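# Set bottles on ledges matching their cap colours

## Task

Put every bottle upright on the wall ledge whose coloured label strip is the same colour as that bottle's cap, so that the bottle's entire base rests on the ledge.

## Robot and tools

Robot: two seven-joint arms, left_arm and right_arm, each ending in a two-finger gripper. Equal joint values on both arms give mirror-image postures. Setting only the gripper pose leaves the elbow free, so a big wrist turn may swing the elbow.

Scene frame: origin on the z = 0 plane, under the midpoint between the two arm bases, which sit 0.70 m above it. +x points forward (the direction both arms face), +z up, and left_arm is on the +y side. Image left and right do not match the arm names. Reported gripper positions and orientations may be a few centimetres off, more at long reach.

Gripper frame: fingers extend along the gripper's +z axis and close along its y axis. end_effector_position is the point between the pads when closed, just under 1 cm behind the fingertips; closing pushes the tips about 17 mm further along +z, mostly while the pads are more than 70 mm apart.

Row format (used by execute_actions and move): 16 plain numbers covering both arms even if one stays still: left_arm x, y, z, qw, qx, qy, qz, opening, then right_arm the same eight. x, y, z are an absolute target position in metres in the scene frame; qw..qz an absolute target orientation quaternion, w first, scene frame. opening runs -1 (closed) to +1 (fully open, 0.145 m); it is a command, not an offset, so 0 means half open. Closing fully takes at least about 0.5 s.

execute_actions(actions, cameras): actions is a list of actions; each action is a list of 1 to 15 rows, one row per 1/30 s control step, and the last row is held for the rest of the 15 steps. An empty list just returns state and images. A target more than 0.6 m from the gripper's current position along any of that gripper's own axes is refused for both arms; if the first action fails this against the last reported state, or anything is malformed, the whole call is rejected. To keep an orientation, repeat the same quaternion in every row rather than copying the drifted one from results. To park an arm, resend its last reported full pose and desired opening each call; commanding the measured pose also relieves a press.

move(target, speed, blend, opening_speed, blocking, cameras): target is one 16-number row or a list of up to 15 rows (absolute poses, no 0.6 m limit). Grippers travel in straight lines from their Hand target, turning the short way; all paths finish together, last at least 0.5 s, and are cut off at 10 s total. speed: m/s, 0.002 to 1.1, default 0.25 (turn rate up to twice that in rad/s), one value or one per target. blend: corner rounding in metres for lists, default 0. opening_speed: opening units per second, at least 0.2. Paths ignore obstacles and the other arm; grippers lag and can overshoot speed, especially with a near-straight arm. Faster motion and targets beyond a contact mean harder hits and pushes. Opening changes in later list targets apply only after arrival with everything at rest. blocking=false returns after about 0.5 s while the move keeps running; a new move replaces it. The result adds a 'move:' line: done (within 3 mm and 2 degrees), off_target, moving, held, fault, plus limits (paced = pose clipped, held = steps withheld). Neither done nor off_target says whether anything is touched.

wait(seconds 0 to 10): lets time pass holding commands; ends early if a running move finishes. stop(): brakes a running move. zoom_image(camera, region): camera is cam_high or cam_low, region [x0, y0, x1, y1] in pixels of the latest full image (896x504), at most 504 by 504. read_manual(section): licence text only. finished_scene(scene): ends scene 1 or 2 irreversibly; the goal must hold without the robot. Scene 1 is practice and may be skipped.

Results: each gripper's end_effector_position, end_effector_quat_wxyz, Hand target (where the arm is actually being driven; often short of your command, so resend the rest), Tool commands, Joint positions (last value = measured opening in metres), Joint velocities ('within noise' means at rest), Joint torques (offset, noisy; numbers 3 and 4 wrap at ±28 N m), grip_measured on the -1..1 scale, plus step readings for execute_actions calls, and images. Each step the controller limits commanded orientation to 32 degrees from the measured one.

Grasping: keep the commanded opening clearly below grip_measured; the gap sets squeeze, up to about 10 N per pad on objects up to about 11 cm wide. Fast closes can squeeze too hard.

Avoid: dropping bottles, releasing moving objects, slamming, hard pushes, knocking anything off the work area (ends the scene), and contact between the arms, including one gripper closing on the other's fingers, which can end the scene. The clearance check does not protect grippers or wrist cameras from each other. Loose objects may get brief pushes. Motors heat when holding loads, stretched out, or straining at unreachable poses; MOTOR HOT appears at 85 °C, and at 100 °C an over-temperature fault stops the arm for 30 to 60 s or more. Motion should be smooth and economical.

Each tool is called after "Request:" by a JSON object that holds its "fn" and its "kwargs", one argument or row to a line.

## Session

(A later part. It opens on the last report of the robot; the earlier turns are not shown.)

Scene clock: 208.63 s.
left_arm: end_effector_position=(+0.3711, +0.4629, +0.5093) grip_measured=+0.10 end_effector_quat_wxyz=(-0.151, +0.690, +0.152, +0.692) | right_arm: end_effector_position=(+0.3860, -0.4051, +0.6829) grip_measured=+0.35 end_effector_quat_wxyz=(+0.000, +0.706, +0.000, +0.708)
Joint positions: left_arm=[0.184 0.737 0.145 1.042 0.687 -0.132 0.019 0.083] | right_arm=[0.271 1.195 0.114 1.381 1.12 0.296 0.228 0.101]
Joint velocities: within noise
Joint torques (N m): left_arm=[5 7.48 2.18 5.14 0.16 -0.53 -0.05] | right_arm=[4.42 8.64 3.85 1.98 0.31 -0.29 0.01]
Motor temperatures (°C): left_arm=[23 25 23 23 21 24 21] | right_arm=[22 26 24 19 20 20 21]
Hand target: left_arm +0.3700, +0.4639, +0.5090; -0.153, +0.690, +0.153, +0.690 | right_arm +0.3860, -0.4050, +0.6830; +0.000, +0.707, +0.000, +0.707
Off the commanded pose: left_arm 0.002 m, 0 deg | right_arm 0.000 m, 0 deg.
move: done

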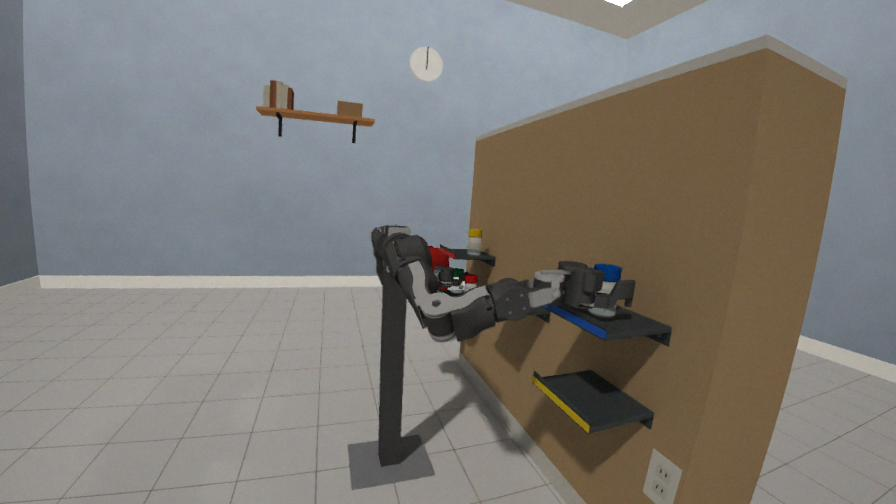

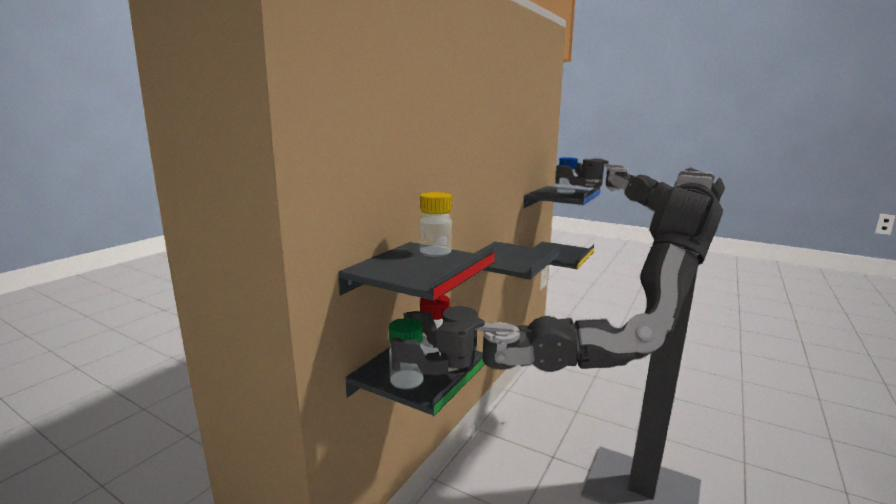

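Request:
{"fn": "move", "kwargs": {
  "target": [
    [0.36,0.459,0.512,-0.153,0.6903,0.153,0.6903,0.1,0.386,-0.405,0.696,0,0.7071,0,0.7071,0.35],
    [0.235,0.401,0.514,-0.153,0.6903,0.153,0.6903,0.1,0.25,-0.38,0.7,0,0.7071,0,0.7071,0.35],
    [0.225,0.345,0.6,0,0.7071,0,0.7071,0.4,0.24,-0.3,0.65,0,0.7071,0,0.7071,0.5],
    [0.225,0.338,0.695,0,0.7071,0,0.7071,0.4,0.24,-0.3,0.58,0,0.7071,0,0.7071,0.5]
  ],
  "speed": [0.06,0.15,0.2,0.2]
}}

Request:
{"fn": "zoom_image", "kwargs": {
  "camera": "cam_high",
  "region": [430, 200, 680, 420]
}}

Request:
{"fn": "zoom_image", "kwargs": {
  "camera": "cam_low",
  "region": [340, 160, 620, 420]
}}

Scene clock: 231.70 s.
left_arm: end_effector_position=(+0.2252, +0.3370, +0.6959) grip_measured=+0.40 end_effector_quat_wxyz=(+0.001, +0.705, -0.003, +0.709) | right_arm: end_effector_position=(+0.2398, -0.3013, +0.5801) grip_measured=+0.50 end_effector_quat_wxyz=(+0.002, +0.707, -0.003, +0.707)
Joint positions: left_arm=[-1.136 0.778 1.412 2.217 1.411 0.298 0.152 0.105] | right_arm=[-0.664 0.39 0.734 2.177 0.707 0.207 0.297 0.112]
Joint velocities: within noise
Joint torques (N m): left_arm=[-0.86 2.6 2.56 1.06 0.26 -0.51 -0.05] | right_arm=[-0.17 3.65 1.74 3.32 0.27 -0.51 0.15]
Motor temperatures (°C): left_arm=[23 25 23 24 21 24 21] | right_arm=[22 26 24 19 20 20 21]
Hand target: left_arm +0.2250, +0.3380, +0.6950; +0.000, +0.707, +0.000, +0.707 | right_arm +0.2400, -0.3000, +0.5800; +0.000, +0.707, +0.000, +0.707
Off the commanded pose: left_arm 0.001 m, 0 deg | right_arm 0.001 m, 0 deg.
move: done

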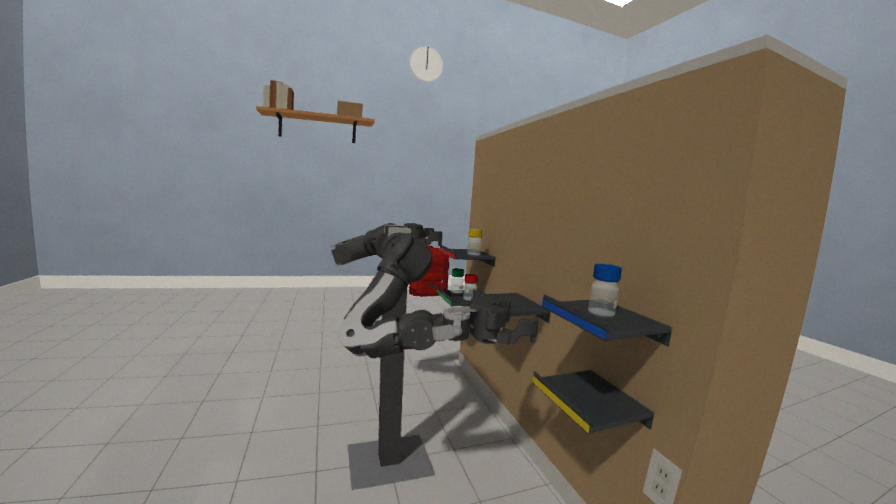

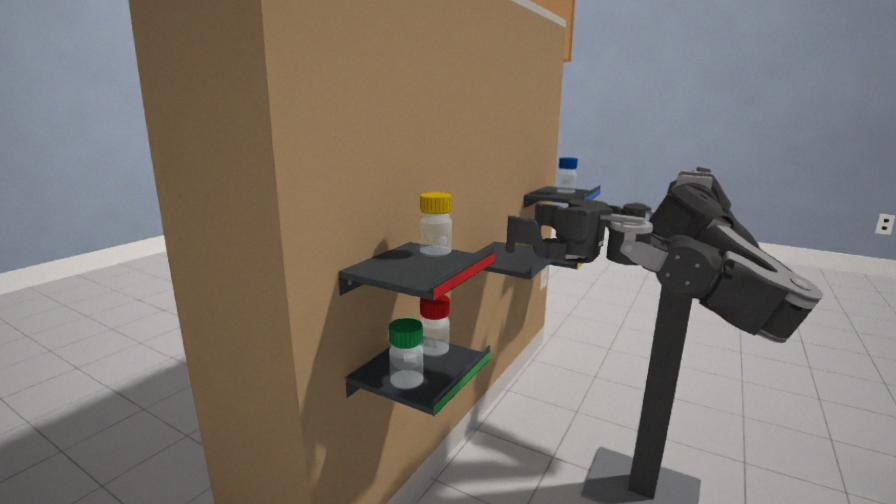

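Scaled by 2.016 from the camera's 896x504 image, which has a finer 1280x720 frame.

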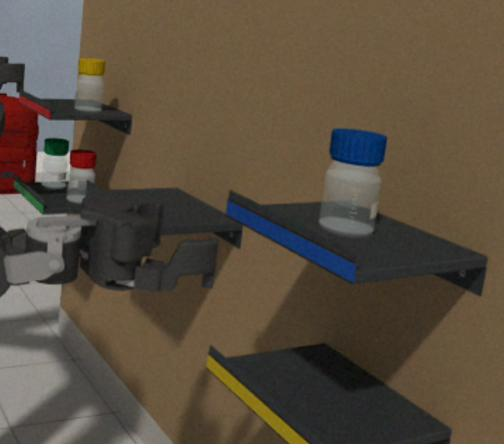

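Scaled by 1.800 from the camera's 896x504 image, which has a finer 1280x720 frame.

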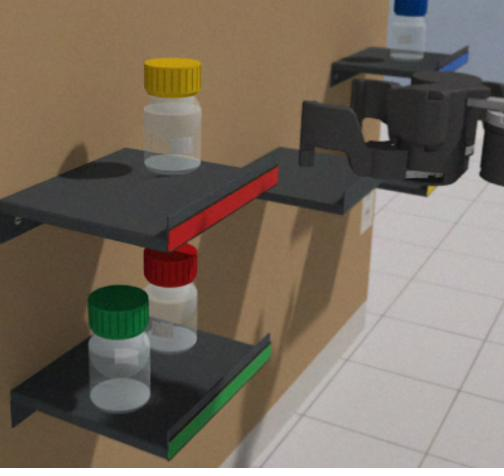

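Request:
{"fn": "move", "kwargs": {
  "target": [
    [0.39,0.338,0.693,0,0.7071,0,0.7071,0.4,0.24,-0.3,0.58,0,0.7071,0,0.7071,0.5],
    [0.39,0.338,0.692,0,0.7071,0,0.7071,-0.9,0.24,-0.3,0.58,0,0.7071,0,0.7071,0.5]
  ],
  "speed": [0.15,0.1],
  "opening_speed": 0.8
}}

Request:
{"fn": "zoom_image", "kwargs": {
  "camera": "cam_low",
  "region": [340, 160, 520, 320]
}}

Request:
{"fn": "zoom_image", "kwargs": {
  "camera": "cam_high",
  "region": [430, 200, 530, 300]
}}

Scene clock: 248.07 s.
left_arm: end_effector_position=(+0.3904, +0.3361, +0.6934) grip_measured=-0.24 end_effector_quat_wxyz=(+0.001, +0.705, -0.003, +0.709) | right_arm: end_effector_position=(+0.2398, -0.3013, +0.5802) grip_measured=+0.50 end_effector_quat_wxyz=(+0.002, +0.707, -0.003, +0.707)
Joint positions: left_arm=[-1.258 1.639 1.22 1.673 1.584 -0.045 -0.16 0.058] | right_arm=[-0.664 0.39 0.734 2.177 0.707 0.207 0.297 0.112]
Joint velocities: within noise
Joint torques (N m): left_arm=[4.6 1.94 4.12 0.05 0.12 -0.55 0] | right_arm=[-0.17 3.76 1.62 3.25 0.25 -0.51 0.14]
Motor temperatures (°C): left_arm=[22 24 24 23 21 24 21] | right_arm=[21 25 23 20 20 20 21]
Hand target: left_arm +0.3900, +0.3379, +0.6921; +0.000, +0.707, +0.000, +0.707 | right_arm +0.2400, -0.3000, +0.5801; +0.000, +0.707, +0.000, +0.707
Off the commanded pose: left_arm 0.002 m, 1 deg | right_arm 0.001 m, 0 deg.
joint sent to its limit (left arm) — joint 5 (forearm roll), upper limit. The joint targets still meet the commanded pose.
move: done

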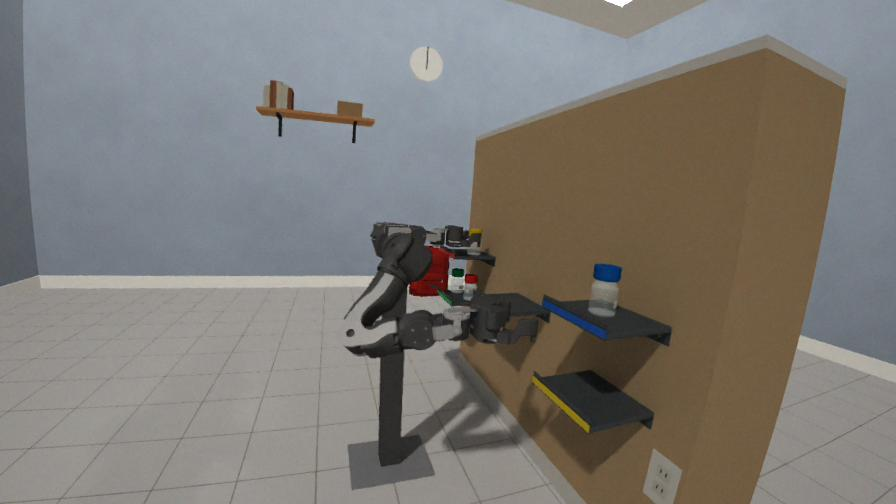

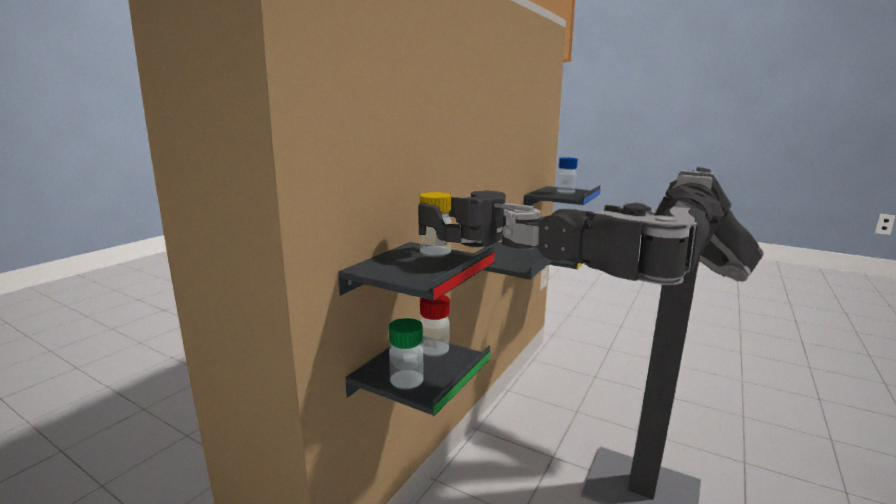

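Scaled by 2.800 from the camera's 896x504 image, which has a finer 1280x720 frame.

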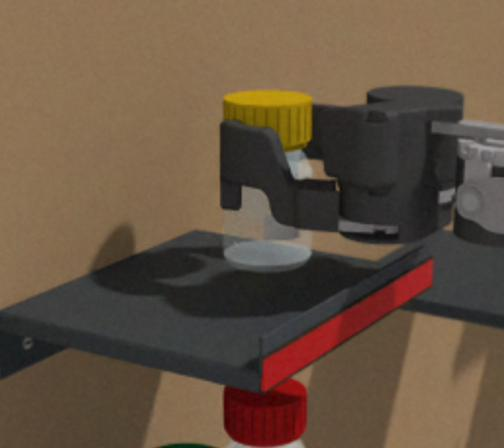

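Scaled by 5.040 from the camera's 896x504 image, which has a finer 1280x720 frame.

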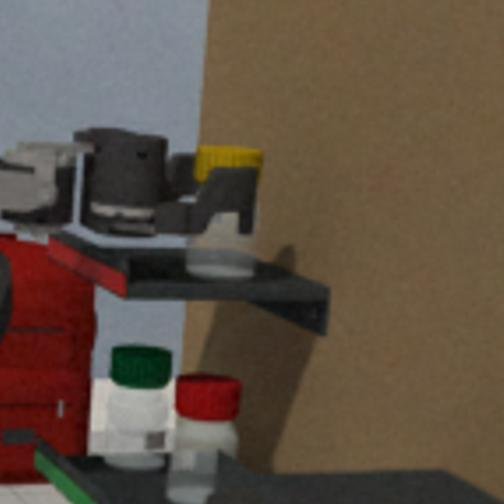

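Request:
{"fn": "move", "kwargs": {
  "target": [
    [0.39,0.336,0.735,0,0.7071,0,0.7071,-0.9,0.24,-0.3,0.58,0,0.7071,0,0.7071,0.5],
    [0.35,0.225,0.735,0,0.7071,0,0.7071,-0.9,0.24,-0.3,0.58,0,0.7071,0,0.7071,0.5],
    [0.345,0.2,0.645,0,0.7071,0,0.7071,-0.9,0.24,-0.3,0.58,0,0.7071,0,0.7071,0.5]
  ],
  "speed": 0.13,
  "blend": [0.01,0.02,0]
}}

Scene clock: 259.37 s.
left_arm: end_effector_position=(+0.3448, +0.1990, +0.6443) grip_measured=-0.24 end_effector_quat_wxyz=(+0.001, +0.710, -0.002, +0.705) | right_arm: end_effector_position=(+0.2398, -0.3013, +0.5802) grip_measured=+0.50 end_effector_quat_wxyz=(+0.002, +0.707, -0.003, +0.707)
Joint positions: left_arm=[-1.407 1.837 1.088 2.219 1.41 -0.278 -0.921 0.058] | right_arm=[-0.664 0.39 0.734 2.177 0.707 0.207 0.297 0.112]
Joint velocities: within noise
Joint torques (N m): left_arm=[4.97 0.96 2.63 0.62 -0.51 -0.68 -0.06] | right_arm=[-0.09 3.81 1.61 3.3 0.24 -0.51 0.16]
Motor temperatures (°C): left_arm=[22 23 25 22 21 25 21] | right_arm=[21 25 23 20 20 21 21]
Hand target: left_arm +0.3450, +0.2001, +0.6450; +0.000, +0.707, +0.000, +0.707 | right_arm +0.2400, -0.3000, +0.5801; +0.000, +0.707, +0.000, +0.707
Off the commanded pose: left_arm 0.001 m, 1 deg | right_arm 0.001 m, 0 deg.
move: done

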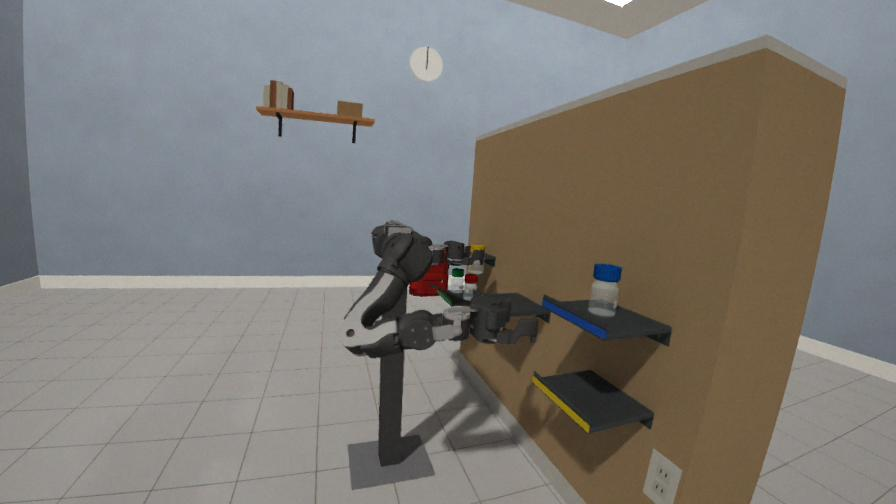

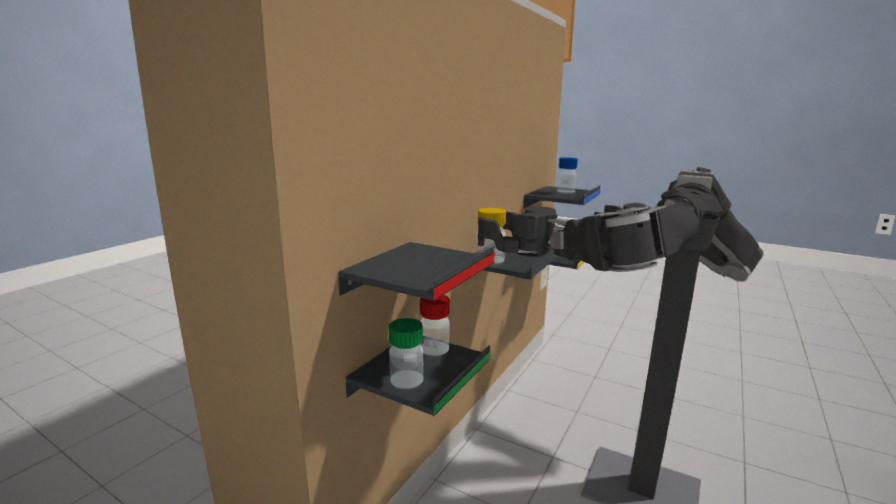

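Request:
{"fn": "move", "kwargs": {
  "target": [
    [0.375,0.1,0.645,0,0.7071,0,0.7071,-0.9,0.24,-0.3,0.58,0,0.7071,0,0.7071,0.5]
  ],
  "speed": 0.1,
  "cameras": ["cam_low"]
}}

Scene clock: 267.37 s.
left_arm: end_effector_position=(+0.3690, +0.1058, +0.6449) grip_measured=-0.24 end_effector_quat_wxyz=(+0.190, +0.721, -0.225, +0.627) | right_arm: end_effector_position=(+0.2398, -0.3013, +0.5802) grip_measured=+0.50 end_effector_quat_wxyz=(+0.002, +0.707, -0.003, +0.707)
Joint positions: left_arm=[-1.407 2.011 1.229 1.97 1.584 -0.065 -0.228 0.058] | right_arm=[-0.664 0.39 0.734 2.177 0.707 0.207 0.297 0.112]
Joint velocities: within noise
Joint torques (N m): left_arm=[6.37 0.78 4.27 0.06 0.08 -0.79 0.23] | right_arm=[-0.17 3.76 1.61 3.33 0.25 -0.51 0.15]
Motor temperatures (°C): left_arm=[23 23 25 22 22 25 21] | right_arm=[21 25 23 20 20 21 21]
Hand target: left_arm +0.3691, +0.1054, +0.6465; +0.193, +0.719, -0.224, +0.629 | right_arm +0.2400, -0.3000, +0.5801; +0.000, +0.707, +0.000, +0.707
Off the commanded pose: left_arm 0.008 m, 35 deg; orientation clipped | right_arm 0.001 m, 0 deg.
joint read past its limit (left arm) — joint 2 (shoulder roll), upper limit.
joint sent to its limit (left arm) — joint 1 (shoulder pitch), lower limit; joint 2 (shoulder roll), upper limit; joint 5 (forearm roll), upper limit. The joint targets are off in position and orientation.
move: off_target (left_arm); limits=paced
Images, in order (width x height): cam_low 896x504.

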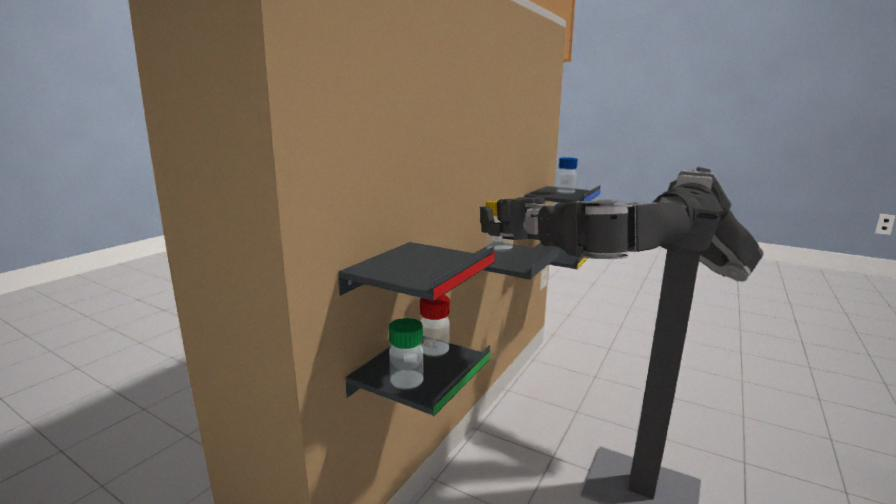

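Request:
{"fn": "move", "kwargs": {
  "target": [
    [0.345,0.2,0.645,0,0.7071,0,0.7071,-0.9,0.24,-0.3,0.58,0,0.7071,0,0.7071,0.5],
    [0.35,0.225,0.735,0,0.7071,0,0.7071,-0.9,0.24,-0.3,0.58,0,0.7071,0,0.7071,0.5],
    [0.385,0.336,0.74,0,0.7071,0,0.7071,-0.9,0.24,-0.3,0.58,0,0.7071,0,0.7071,0.5],
    [0.225,0.338,0.74,0,0.7071,0,0.7071,-0.9,0.24,-0.3,0.58,0,0.7071,0,0.7071,0.5]
  ],
  "speed": 0.12,
  "blend": [0.0,0.01,0,0]
}}

Scene clock: 303.83 s.
left_arm: end_effector_position=(+0.2247, +0.3393, +0.7383) grip_measured=-0.24 end_effector_quat_wxyz=(-0.001, +0.710, +0.003, +0.704) | right_arm: end_effector_position=(+0.2398, -0.3013, +0.5802) grip_measured=+0.50 end_effector_quat_wxyz=(+0.002, +0.707, -0.003, +0.707)
Joint positions: left_arm=[-0.968 0.878 1.574 2.192 1.526 0.612 0.079 0.058] | right_arm=[-0.664 0.39 0.734 2.177 0.707 0.207 0.297 0.112]
Joint velocities: within noise
Joint torques (N m): left_arm=[0.65 4.34 2.3 0.55 0.13 -0.82 0.23] | right_arm=[-0.2 3.89 1.65 3.34 0.23 -0.52 0.13]
Motor temperatures (°C): left_arm=[24 23 26 21 21 25 21] | right_arm=[21 25 23 20 20 21 21]
Hand target: left_arm +0.2250, +0.3380, +0.7400; +0.000, +0.707, +0.000, +0.707 | right_arm +0.2400, -0.3000, +0.5801; +0.000, +0.707, +0.000, +0.707
Off the commanded pose: left_arm 0.002 m, 1 deg | right_arm 0.001 m, 0 deg.
move: done

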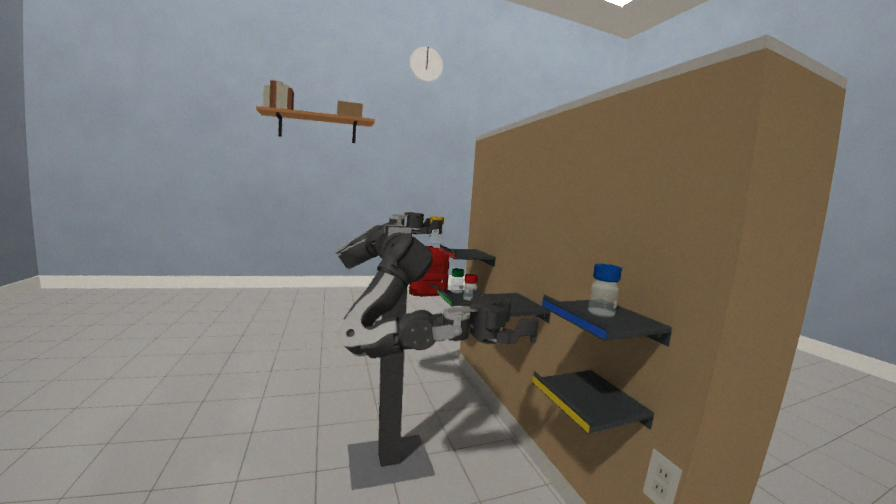

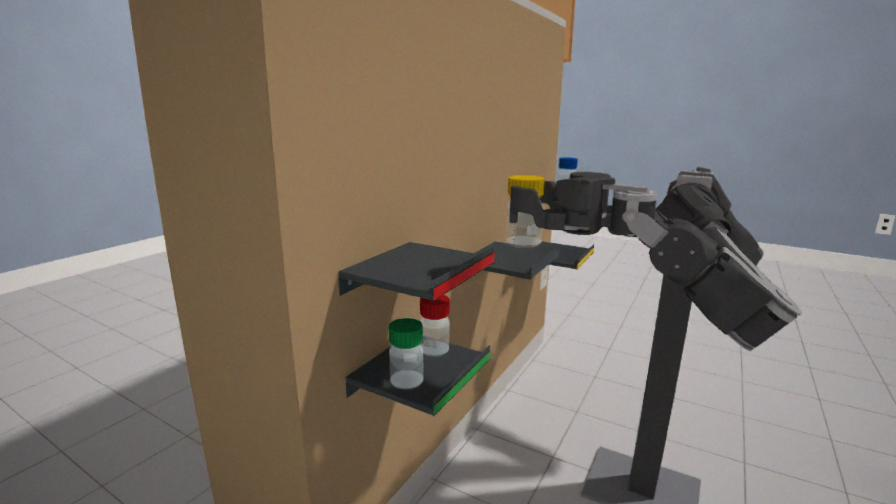

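Request:
{"fn": "move", "kwargs": {
  "target": [
    [0.225,0.345,0.6,0,0.7071,0,0.7071,-0.9,0.24,-0.3,0.58,0,0.7071,0,0.7071,0.5],
    [0.24,0.43,0.54,-0.153,0.6903,0.153,0.6903,-0.9,0.24,-0.3,0.58,0,0.7071,0,0.7071,0.5]
  ],
  "speed": 0.15,
  "cameras": ["cam_low"]
}}

Scene clock: 312.23 s.
left_arm: end_effector_position=(+0.2406, +0.4289, +0.5398) grip_measured=-0.24 end_effector_quat_wxyz=(-0.151, +0.693, +0.150, +0.688) | right_arm: end_effector_position=(+0.2398, -0.3013, +0.5802) grip_measured=+0.50 end_effector_quat_wxyz=(+0.002, +0.707, -0.003, +0.707)
Joint positions: left_arm=[-0.553 0.52 0.712 1.776 0.723 0.038 0.042 0.058] | right_arm=[-0.664 0.39 0.734 2.177 0.707 0.207 0.297 0.112]
Joint velocities: within noise
Joint torques (N m): left_arm=[1.6 4.44 2.07 3.81 0.14 -0.9 0] | right_arm=[-0.2 3.68 1.66 3.32 0.28 -0.52 0.15]
Motor temperatures (°C): left_arm=[23 23 26 21 21 25 21] | right_arm=[21 25 23 20 20 21 21]
Hand target: left_arm +0.2400, +0.4299, +0.5401; -0.153, +0.690, +0.153, +0.690 | right_arm +0.2400, -0.3000, +0.5800; +0.000, +0.707, +0.000, +0.707
Off the commanded pose: left_arm 0.001 m, 1 deg | right_arm 0.001 m, 0 deg.
move: done
Images, in order (width x height): cam_low 896x504.

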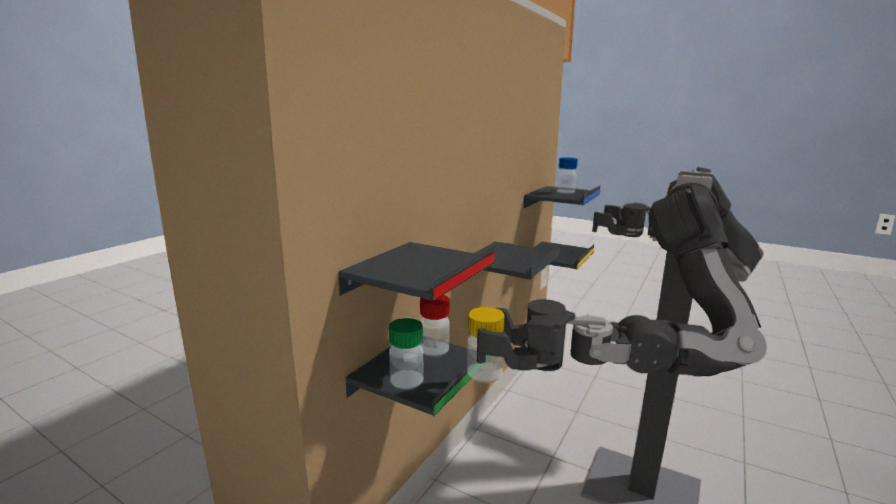

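Request:
{"fn": "move", "kwargs": {
  "target": [
    [0.235,0.35,0.54,-0.1,0.7,0.1,0.7,-0.9,0.24,-0.3,0.58,0,0.7071,0,0.7071,0.5],
    [0.275,0.225,0.545,0,0.7071,0,0.7071,-0.9,0.24,-0.3,0.58,0,0.7071,0,0.7071,0.5],
    [0.29,0.215,0.62,0,0.7071,0,0.7071,-0.9,0.24,-0.3,0.58,0,0.7071,0,0.7071,0.5],
    [0.335,0.15,0.645,0,0.7071,0,0.7071,-0.9,0.24,-0.3,0.58,0,0.7071,0,0.7071,0.5],
    [0.382,0.03,0.645,0,0.7071,0,0.7071,-0.9,0.24,-0.3,0.58,0,0.7071,0,0.7071,0.5],
    [0.382,0.03,0.61,0,0.7071,0,0.7071,-0.9,0.24,-0.3,0.58,0,0.7071,0,0.7071,0.5]
  ],
  "speed": [0.13,0.13,0.13,0.13,0.13,0.06],
  "blend": [0.01,0.01,0.01,0.02,0,0]
}}

Request:
{"fn": "zoom_image", "kwargs": {
  "camera": "cam_low",
  "region": [440, 180, 620, 320]
}}

Request:
{"fn": "zoom_image", "kwargs": {
  "camera": "cam_high",
  "region": [430, 230, 560, 340]
}}

Scene clock: 336.73 s.
left_arm: end_effector_position=(+0.3818, +0.0303, +0.6092) grip_measured=-0.24 end_effector_quat_wxyz=(+0.000, +0.710, +0.000, +0.704) | right_arm: end_effector_position=(+0.2398, -0.3013, +0.5802) grip_measured=+0.50 end_effector_quat_wxyz=(+0.002, +0.707, -0.003, +0.707)
Joint positions: left_arm=[0.401 0.006 -0.638 1.834 0.291 0.575 -0.758 0.058] | right_arm=[-0.664 0.39 0.734 2.177 0.707 0.207 0.297 0.112]
Joint velocities: within noise
Joint torques (N m): left_arm=[7.03 -1.73 -0.02 4.18 -0.29 -0.77 0.13] | right_arm=[-0.07 3.78 1.7 3.26 0.25 -0.51 0.14]
Motor temperatures (°C): left_arm=[22 23 25 22 21 26 21] | right_arm=[21 24 22 20 20 21 21]
Hand target: left_arm +0.3820, +0.0300, +0.6099; +0.000, +0.707, +0.000, +0.707 | right_arm +0.2400, -0.3000, +0.5800; +0.000, +0.707, +0.000, +0.707
Off the commanded pose: left_arm 0.001 m, 0 deg | right_arm 0.001 m, 0 deg.
move: done

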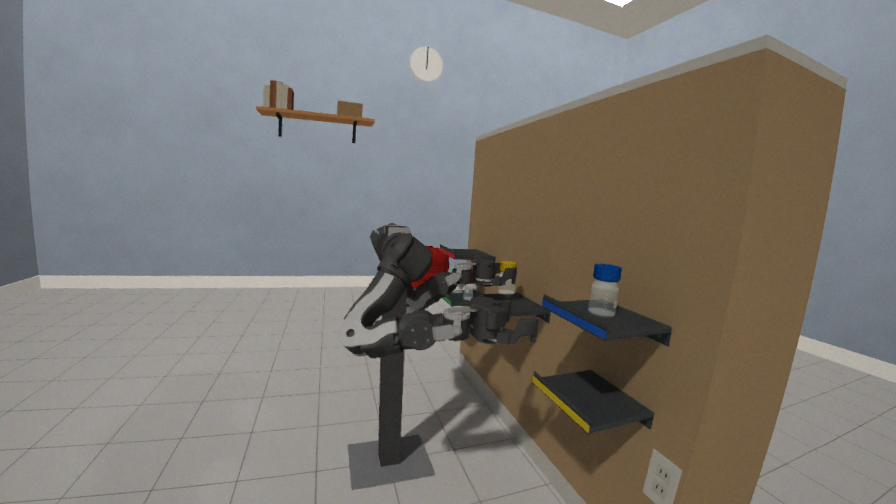

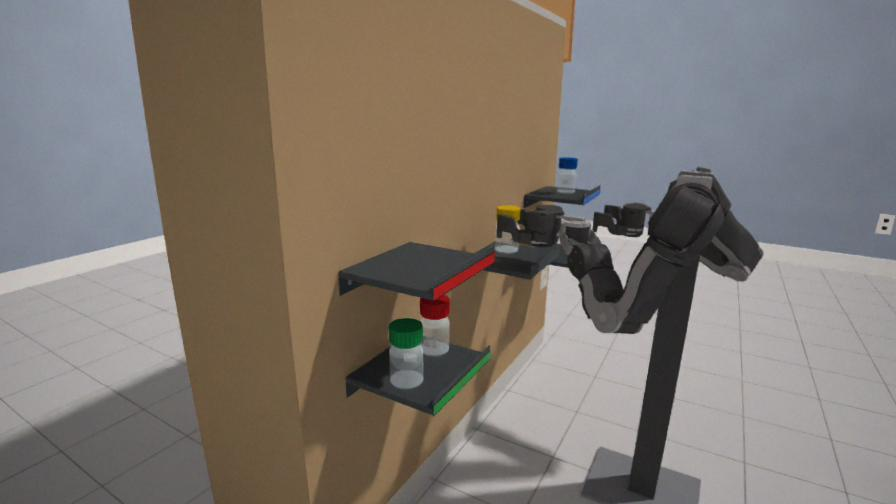

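Scaled by 2.800 from the camera's 896x504 image, which has a finer 1280x720 frame.

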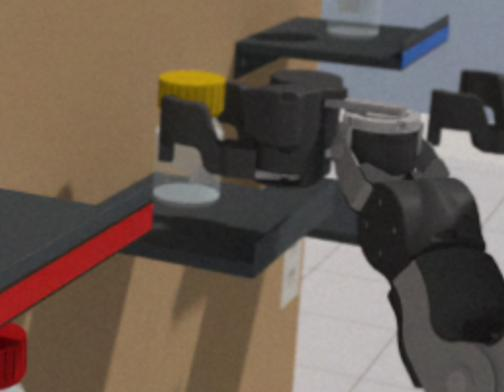

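Scaled by 3.877 from the camera's 896x504 image, which has a finer 1280x720 frame.

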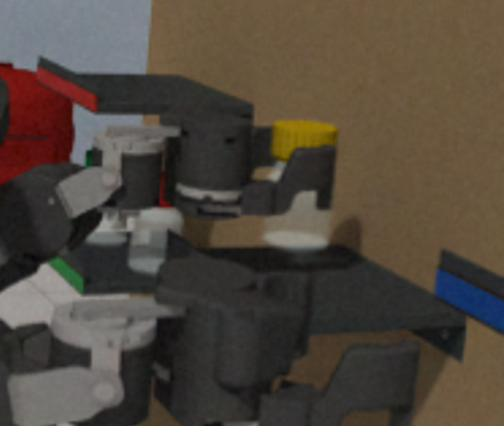

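Request:
{"fn": "move", "kwargs": {
  "target": [
    [0.382,0.03,0.596,0,0.7071,0,0.7071,-0.9,0.24,-0.3,0.58,0,0.7071,0,0.7071,0.5]
  ],
  "speed": 0.03,
  "cameras": ["cam_high","cam_low"]
}}

Request:
{"fn": "zoom_image", "kwargs": {
  "camera": "cam_low",
  "region": [480, 190, 560, 270]
}}

Scene clock: 342.80 s.
left_arm: end_effector_position=(+0.3818, +0.0300, +0.5963) grip_measured=-0.24 end_effector_quat_wxyz=(+0.001, +0.709, +0.000, +0.705) | right_arm: end_effector_position=(+0.2398, -0.3013, +0.5802) grip_measured=+0.50 end_effector_quat_wxyz=(+0.002, +0.707, -0.003, +0.707)
Joint positions: left_arm=[0.378 0.028 -0.656 1.806 0.29 0.51 -0.758 0.058] | right_arm=[-0.664 0.39 0.734 2.177 0.707 0.207 0.297 0.112]
Joint velocities: within noise
Joint torques (N m): left_arm=[6.55 -1.57 0.03 4.1 -0.32 -0.78 0.11] | right_arm=[-0.12 3.76 1.61 3.32 0.23 -0.53 0.14]
Motor temperatures (°C): left_arm=[23 23 24 22 21 26 21] | right_arm=[21 24 22 20 20 21 21]
Hand target: left_arm +0.3820, +0.0300, +0.5959; +0.000, +0.707, +0.000, +0.707 | right_arm +0.2400, -0.3000, +0.5800; +0.000, +0.707, +0.000, +0.707
Off the commanded pose: left_arm 0.000 m, 0 deg | right_arm 0.001 m, 0 deg.
move: done

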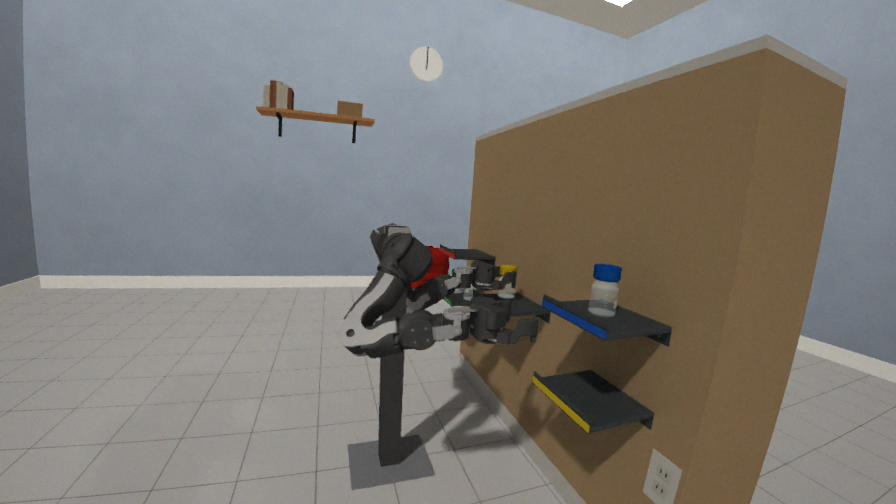

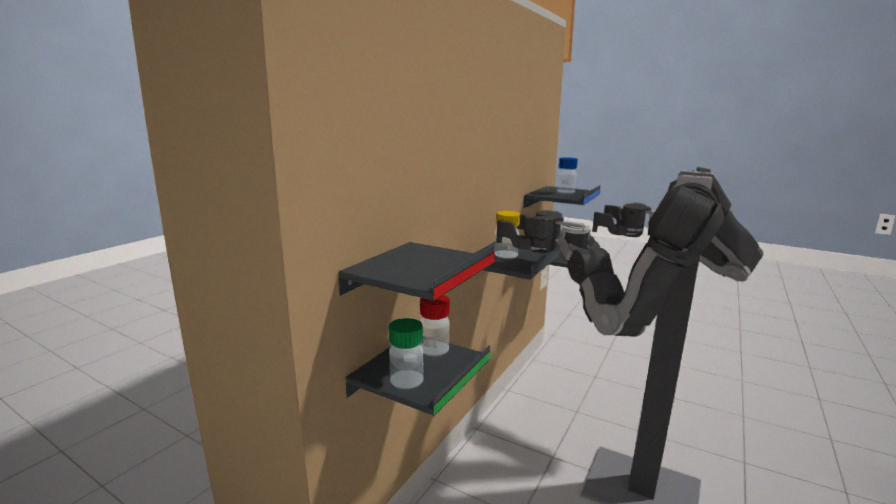

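Scaled by 6.300 from the camera's 896x504 image, which has a finer 1280x720 frame.

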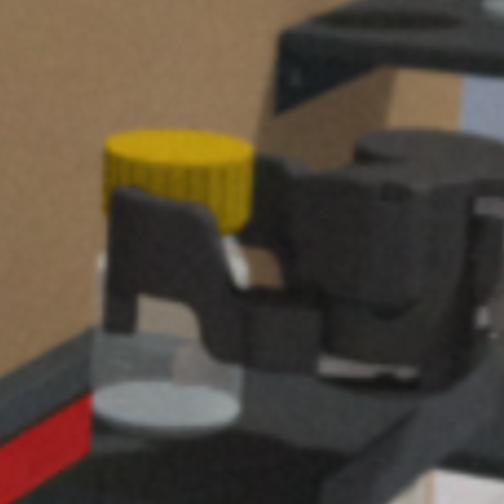

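Request:
{"fn": "move", "kwargs": {
  "target": [
    [0.382,0.03,0.589,0,0.7071,0,0.7071,-0.9,0.24,-0.3,0.58,0,0.7071,0,0.7071,0.5]
  ],
  "speed": 0.03,
  "cameras": ["cam_high","cam_low"]
}}

Request:
{"fn": "zoom_image", "kwargs": {
  "camera": "cam_low",
  "region": [480, 190, 560, 270]
}}

Scene clock: 349.73 s.
left_arm: end_effector_position=(+0.3819, +0.0298, +0.5900) grip_measured=-0.24 end_effector_quat_wxyz=(+0.001, +0.708, +0.000, +0.706) | right_arm: end_effector_position=(+0.2398, -0.3013, +0.5802) grip_measured=+0.50 end_effector_quat_wxyz=(+0.002, +0.707, -0.003, +0.707)
Joint positions: left_arm=[0.368 0.038 -0.666 1.792 0.29 0.477 -0.758 0.058] | right_arm=[-0.664 0.39 0.734 2.177 0.707 0.207 0.297 0.112]
Joint velocities: within noise
Joint torques (N m): left_arm=[6.29 -1.49 0.05 4.05 -0.33 -0.78 0.1] | right_arm=[-0.3 3.76 1.7 3.3 0.23 -0.52 0.13]
Motor temperatures (°C): left_arm=[23 23 24 22 21 26 21] | right_arm=[21 24 22 20 20 21 21]
Hand target: left_arm +0.3820, +0.0300, +0.5891; +0.000, +0.707, +0.000, +0.707 | right_arm +0.2400, -0.3000, +0.5800; +0.000, +0.707, +0.000, +0.707
Off the commanded pose: left_arm 0.001 m, 0 deg | right_arm 0.001 m, 0 deg.
move: done

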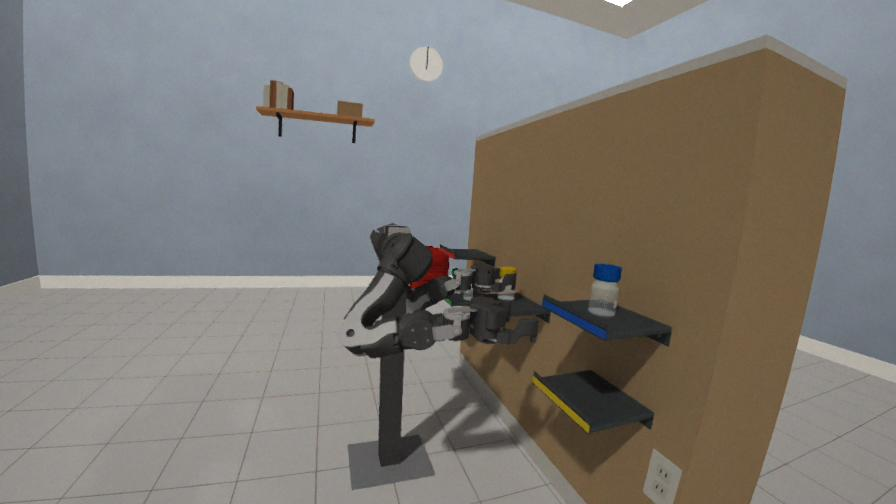

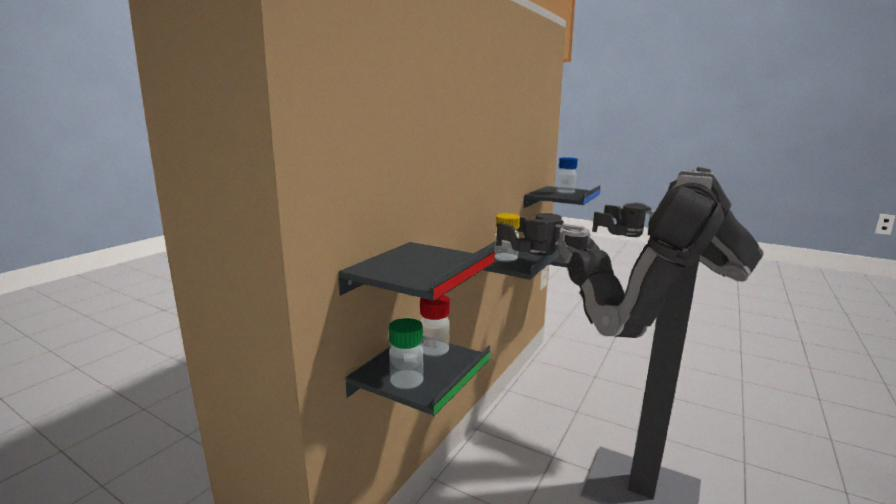

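Scaled by 6.300 from the camera's 896x504 image, which has a finer 1280x720 frame.

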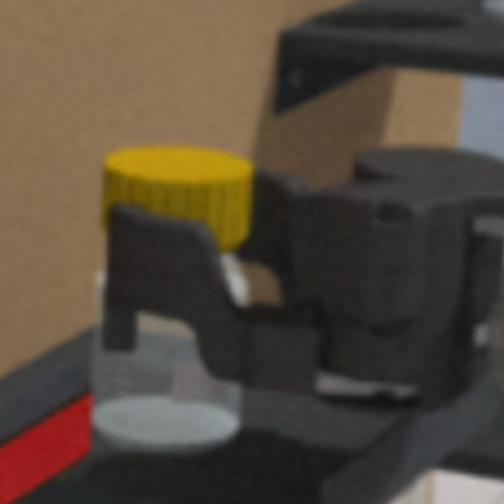

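Request:
{"fn": "move", "kwargs": {
  "target": [
    [0.382,0.03,0.584,0,0.7071,0,0.7071,-0.9,0.24,-0.3,0.58,0,0.7071,0,0.7071,0.5]
  ],
  "speed": 0.03,
  "cameras": ["cam_high","cam_low"]
}}

Request:
{"fn": "zoom_image", "kwargs": {
  "camera": "cam_low",
  "region": [480, 190, 560, 270]
}}

Scene clock: 360.00 s.
left_arm: end_effector_position=(+0.3820, +0.0303, +0.5894) grip_measured=-0.24 end_effector_quat_wxyz=(+0.002, +0.703, +0.003, +0.712) | right_arm: end_effector_position=(+0.2398, -0.3013, +0.5802) grip_measured=+0.50 end_effector_quat_wxyz=(+0.002, +0.707, -0.003, +0.707)
Joint positions: left_arm=[0.363 0.042 -0.67 1.784 0.282 0.447 -0.758 0.058] | right_arm=[-0.664 0.39 0.734 2.177 0.707 0.207 0.297 0.112]
Joint velocities: within noise
Joint torques (N m): left_arm=[5.26 -1.2 0.05 3.32 -0.18 -0.53 0.16] | right_arm=[-0.15 3.71 1.58 3.23 0.25 -0.53 0.16]
Motor temperatures (°C): left_arm=[24 23 24 23 22 26 21] | right_arm=[21 24 22 20 20 21 21]
Hand target: left_arm +0.3820, +0.0301, +0.5841; +0.000, +0.707, +0.000, +0.707 | right_arm +0.2400, -0.3000, +0.5800; +0.000, +0.707, +0.000, +0.707
Off the commanded pose: left_arm 0.005 m, 1 deg | right_arm 0.001 m, 0 deg.
move: off_target (left_arm)

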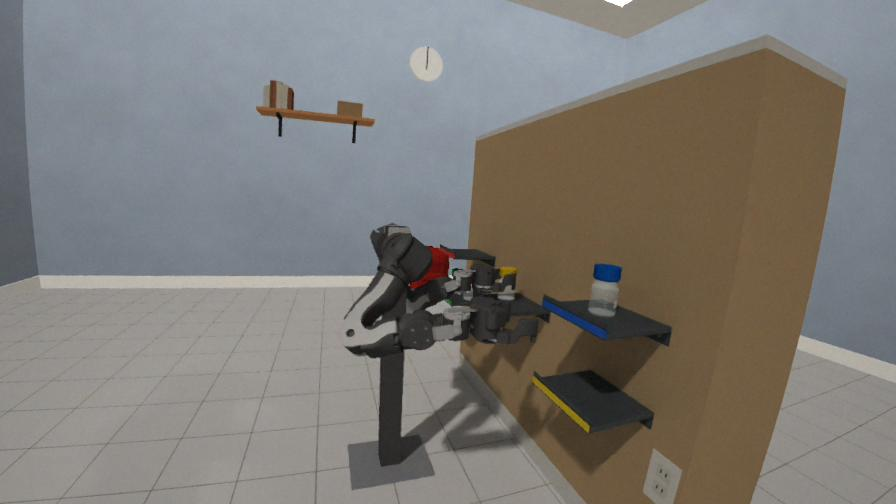

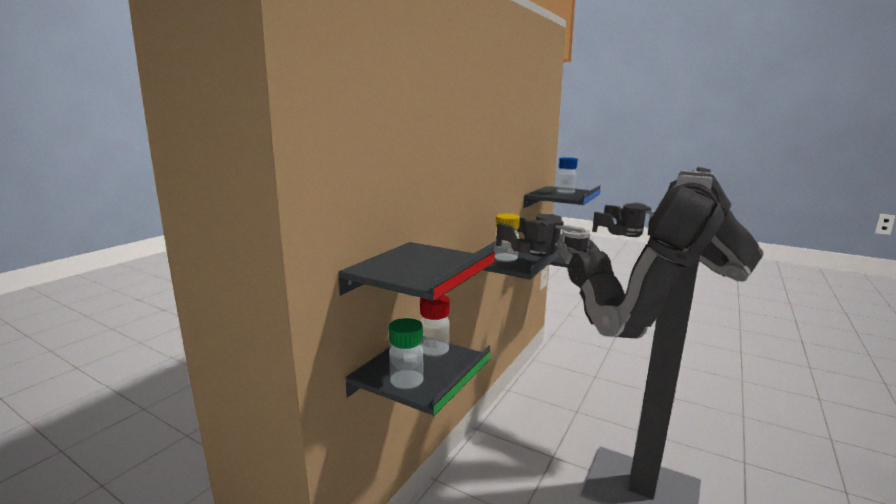

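Scaled by 6.300 from the camera's 896x504 image, which has a finer 1280x720 frame.

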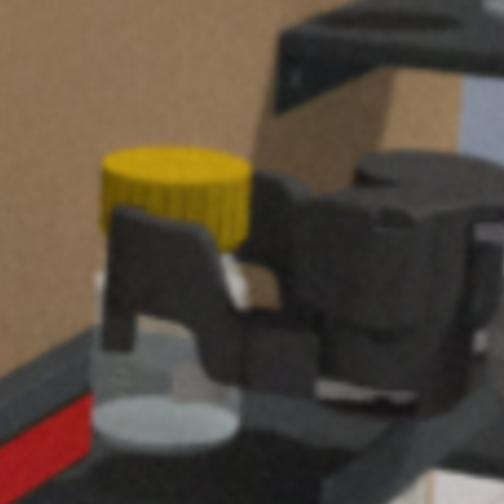

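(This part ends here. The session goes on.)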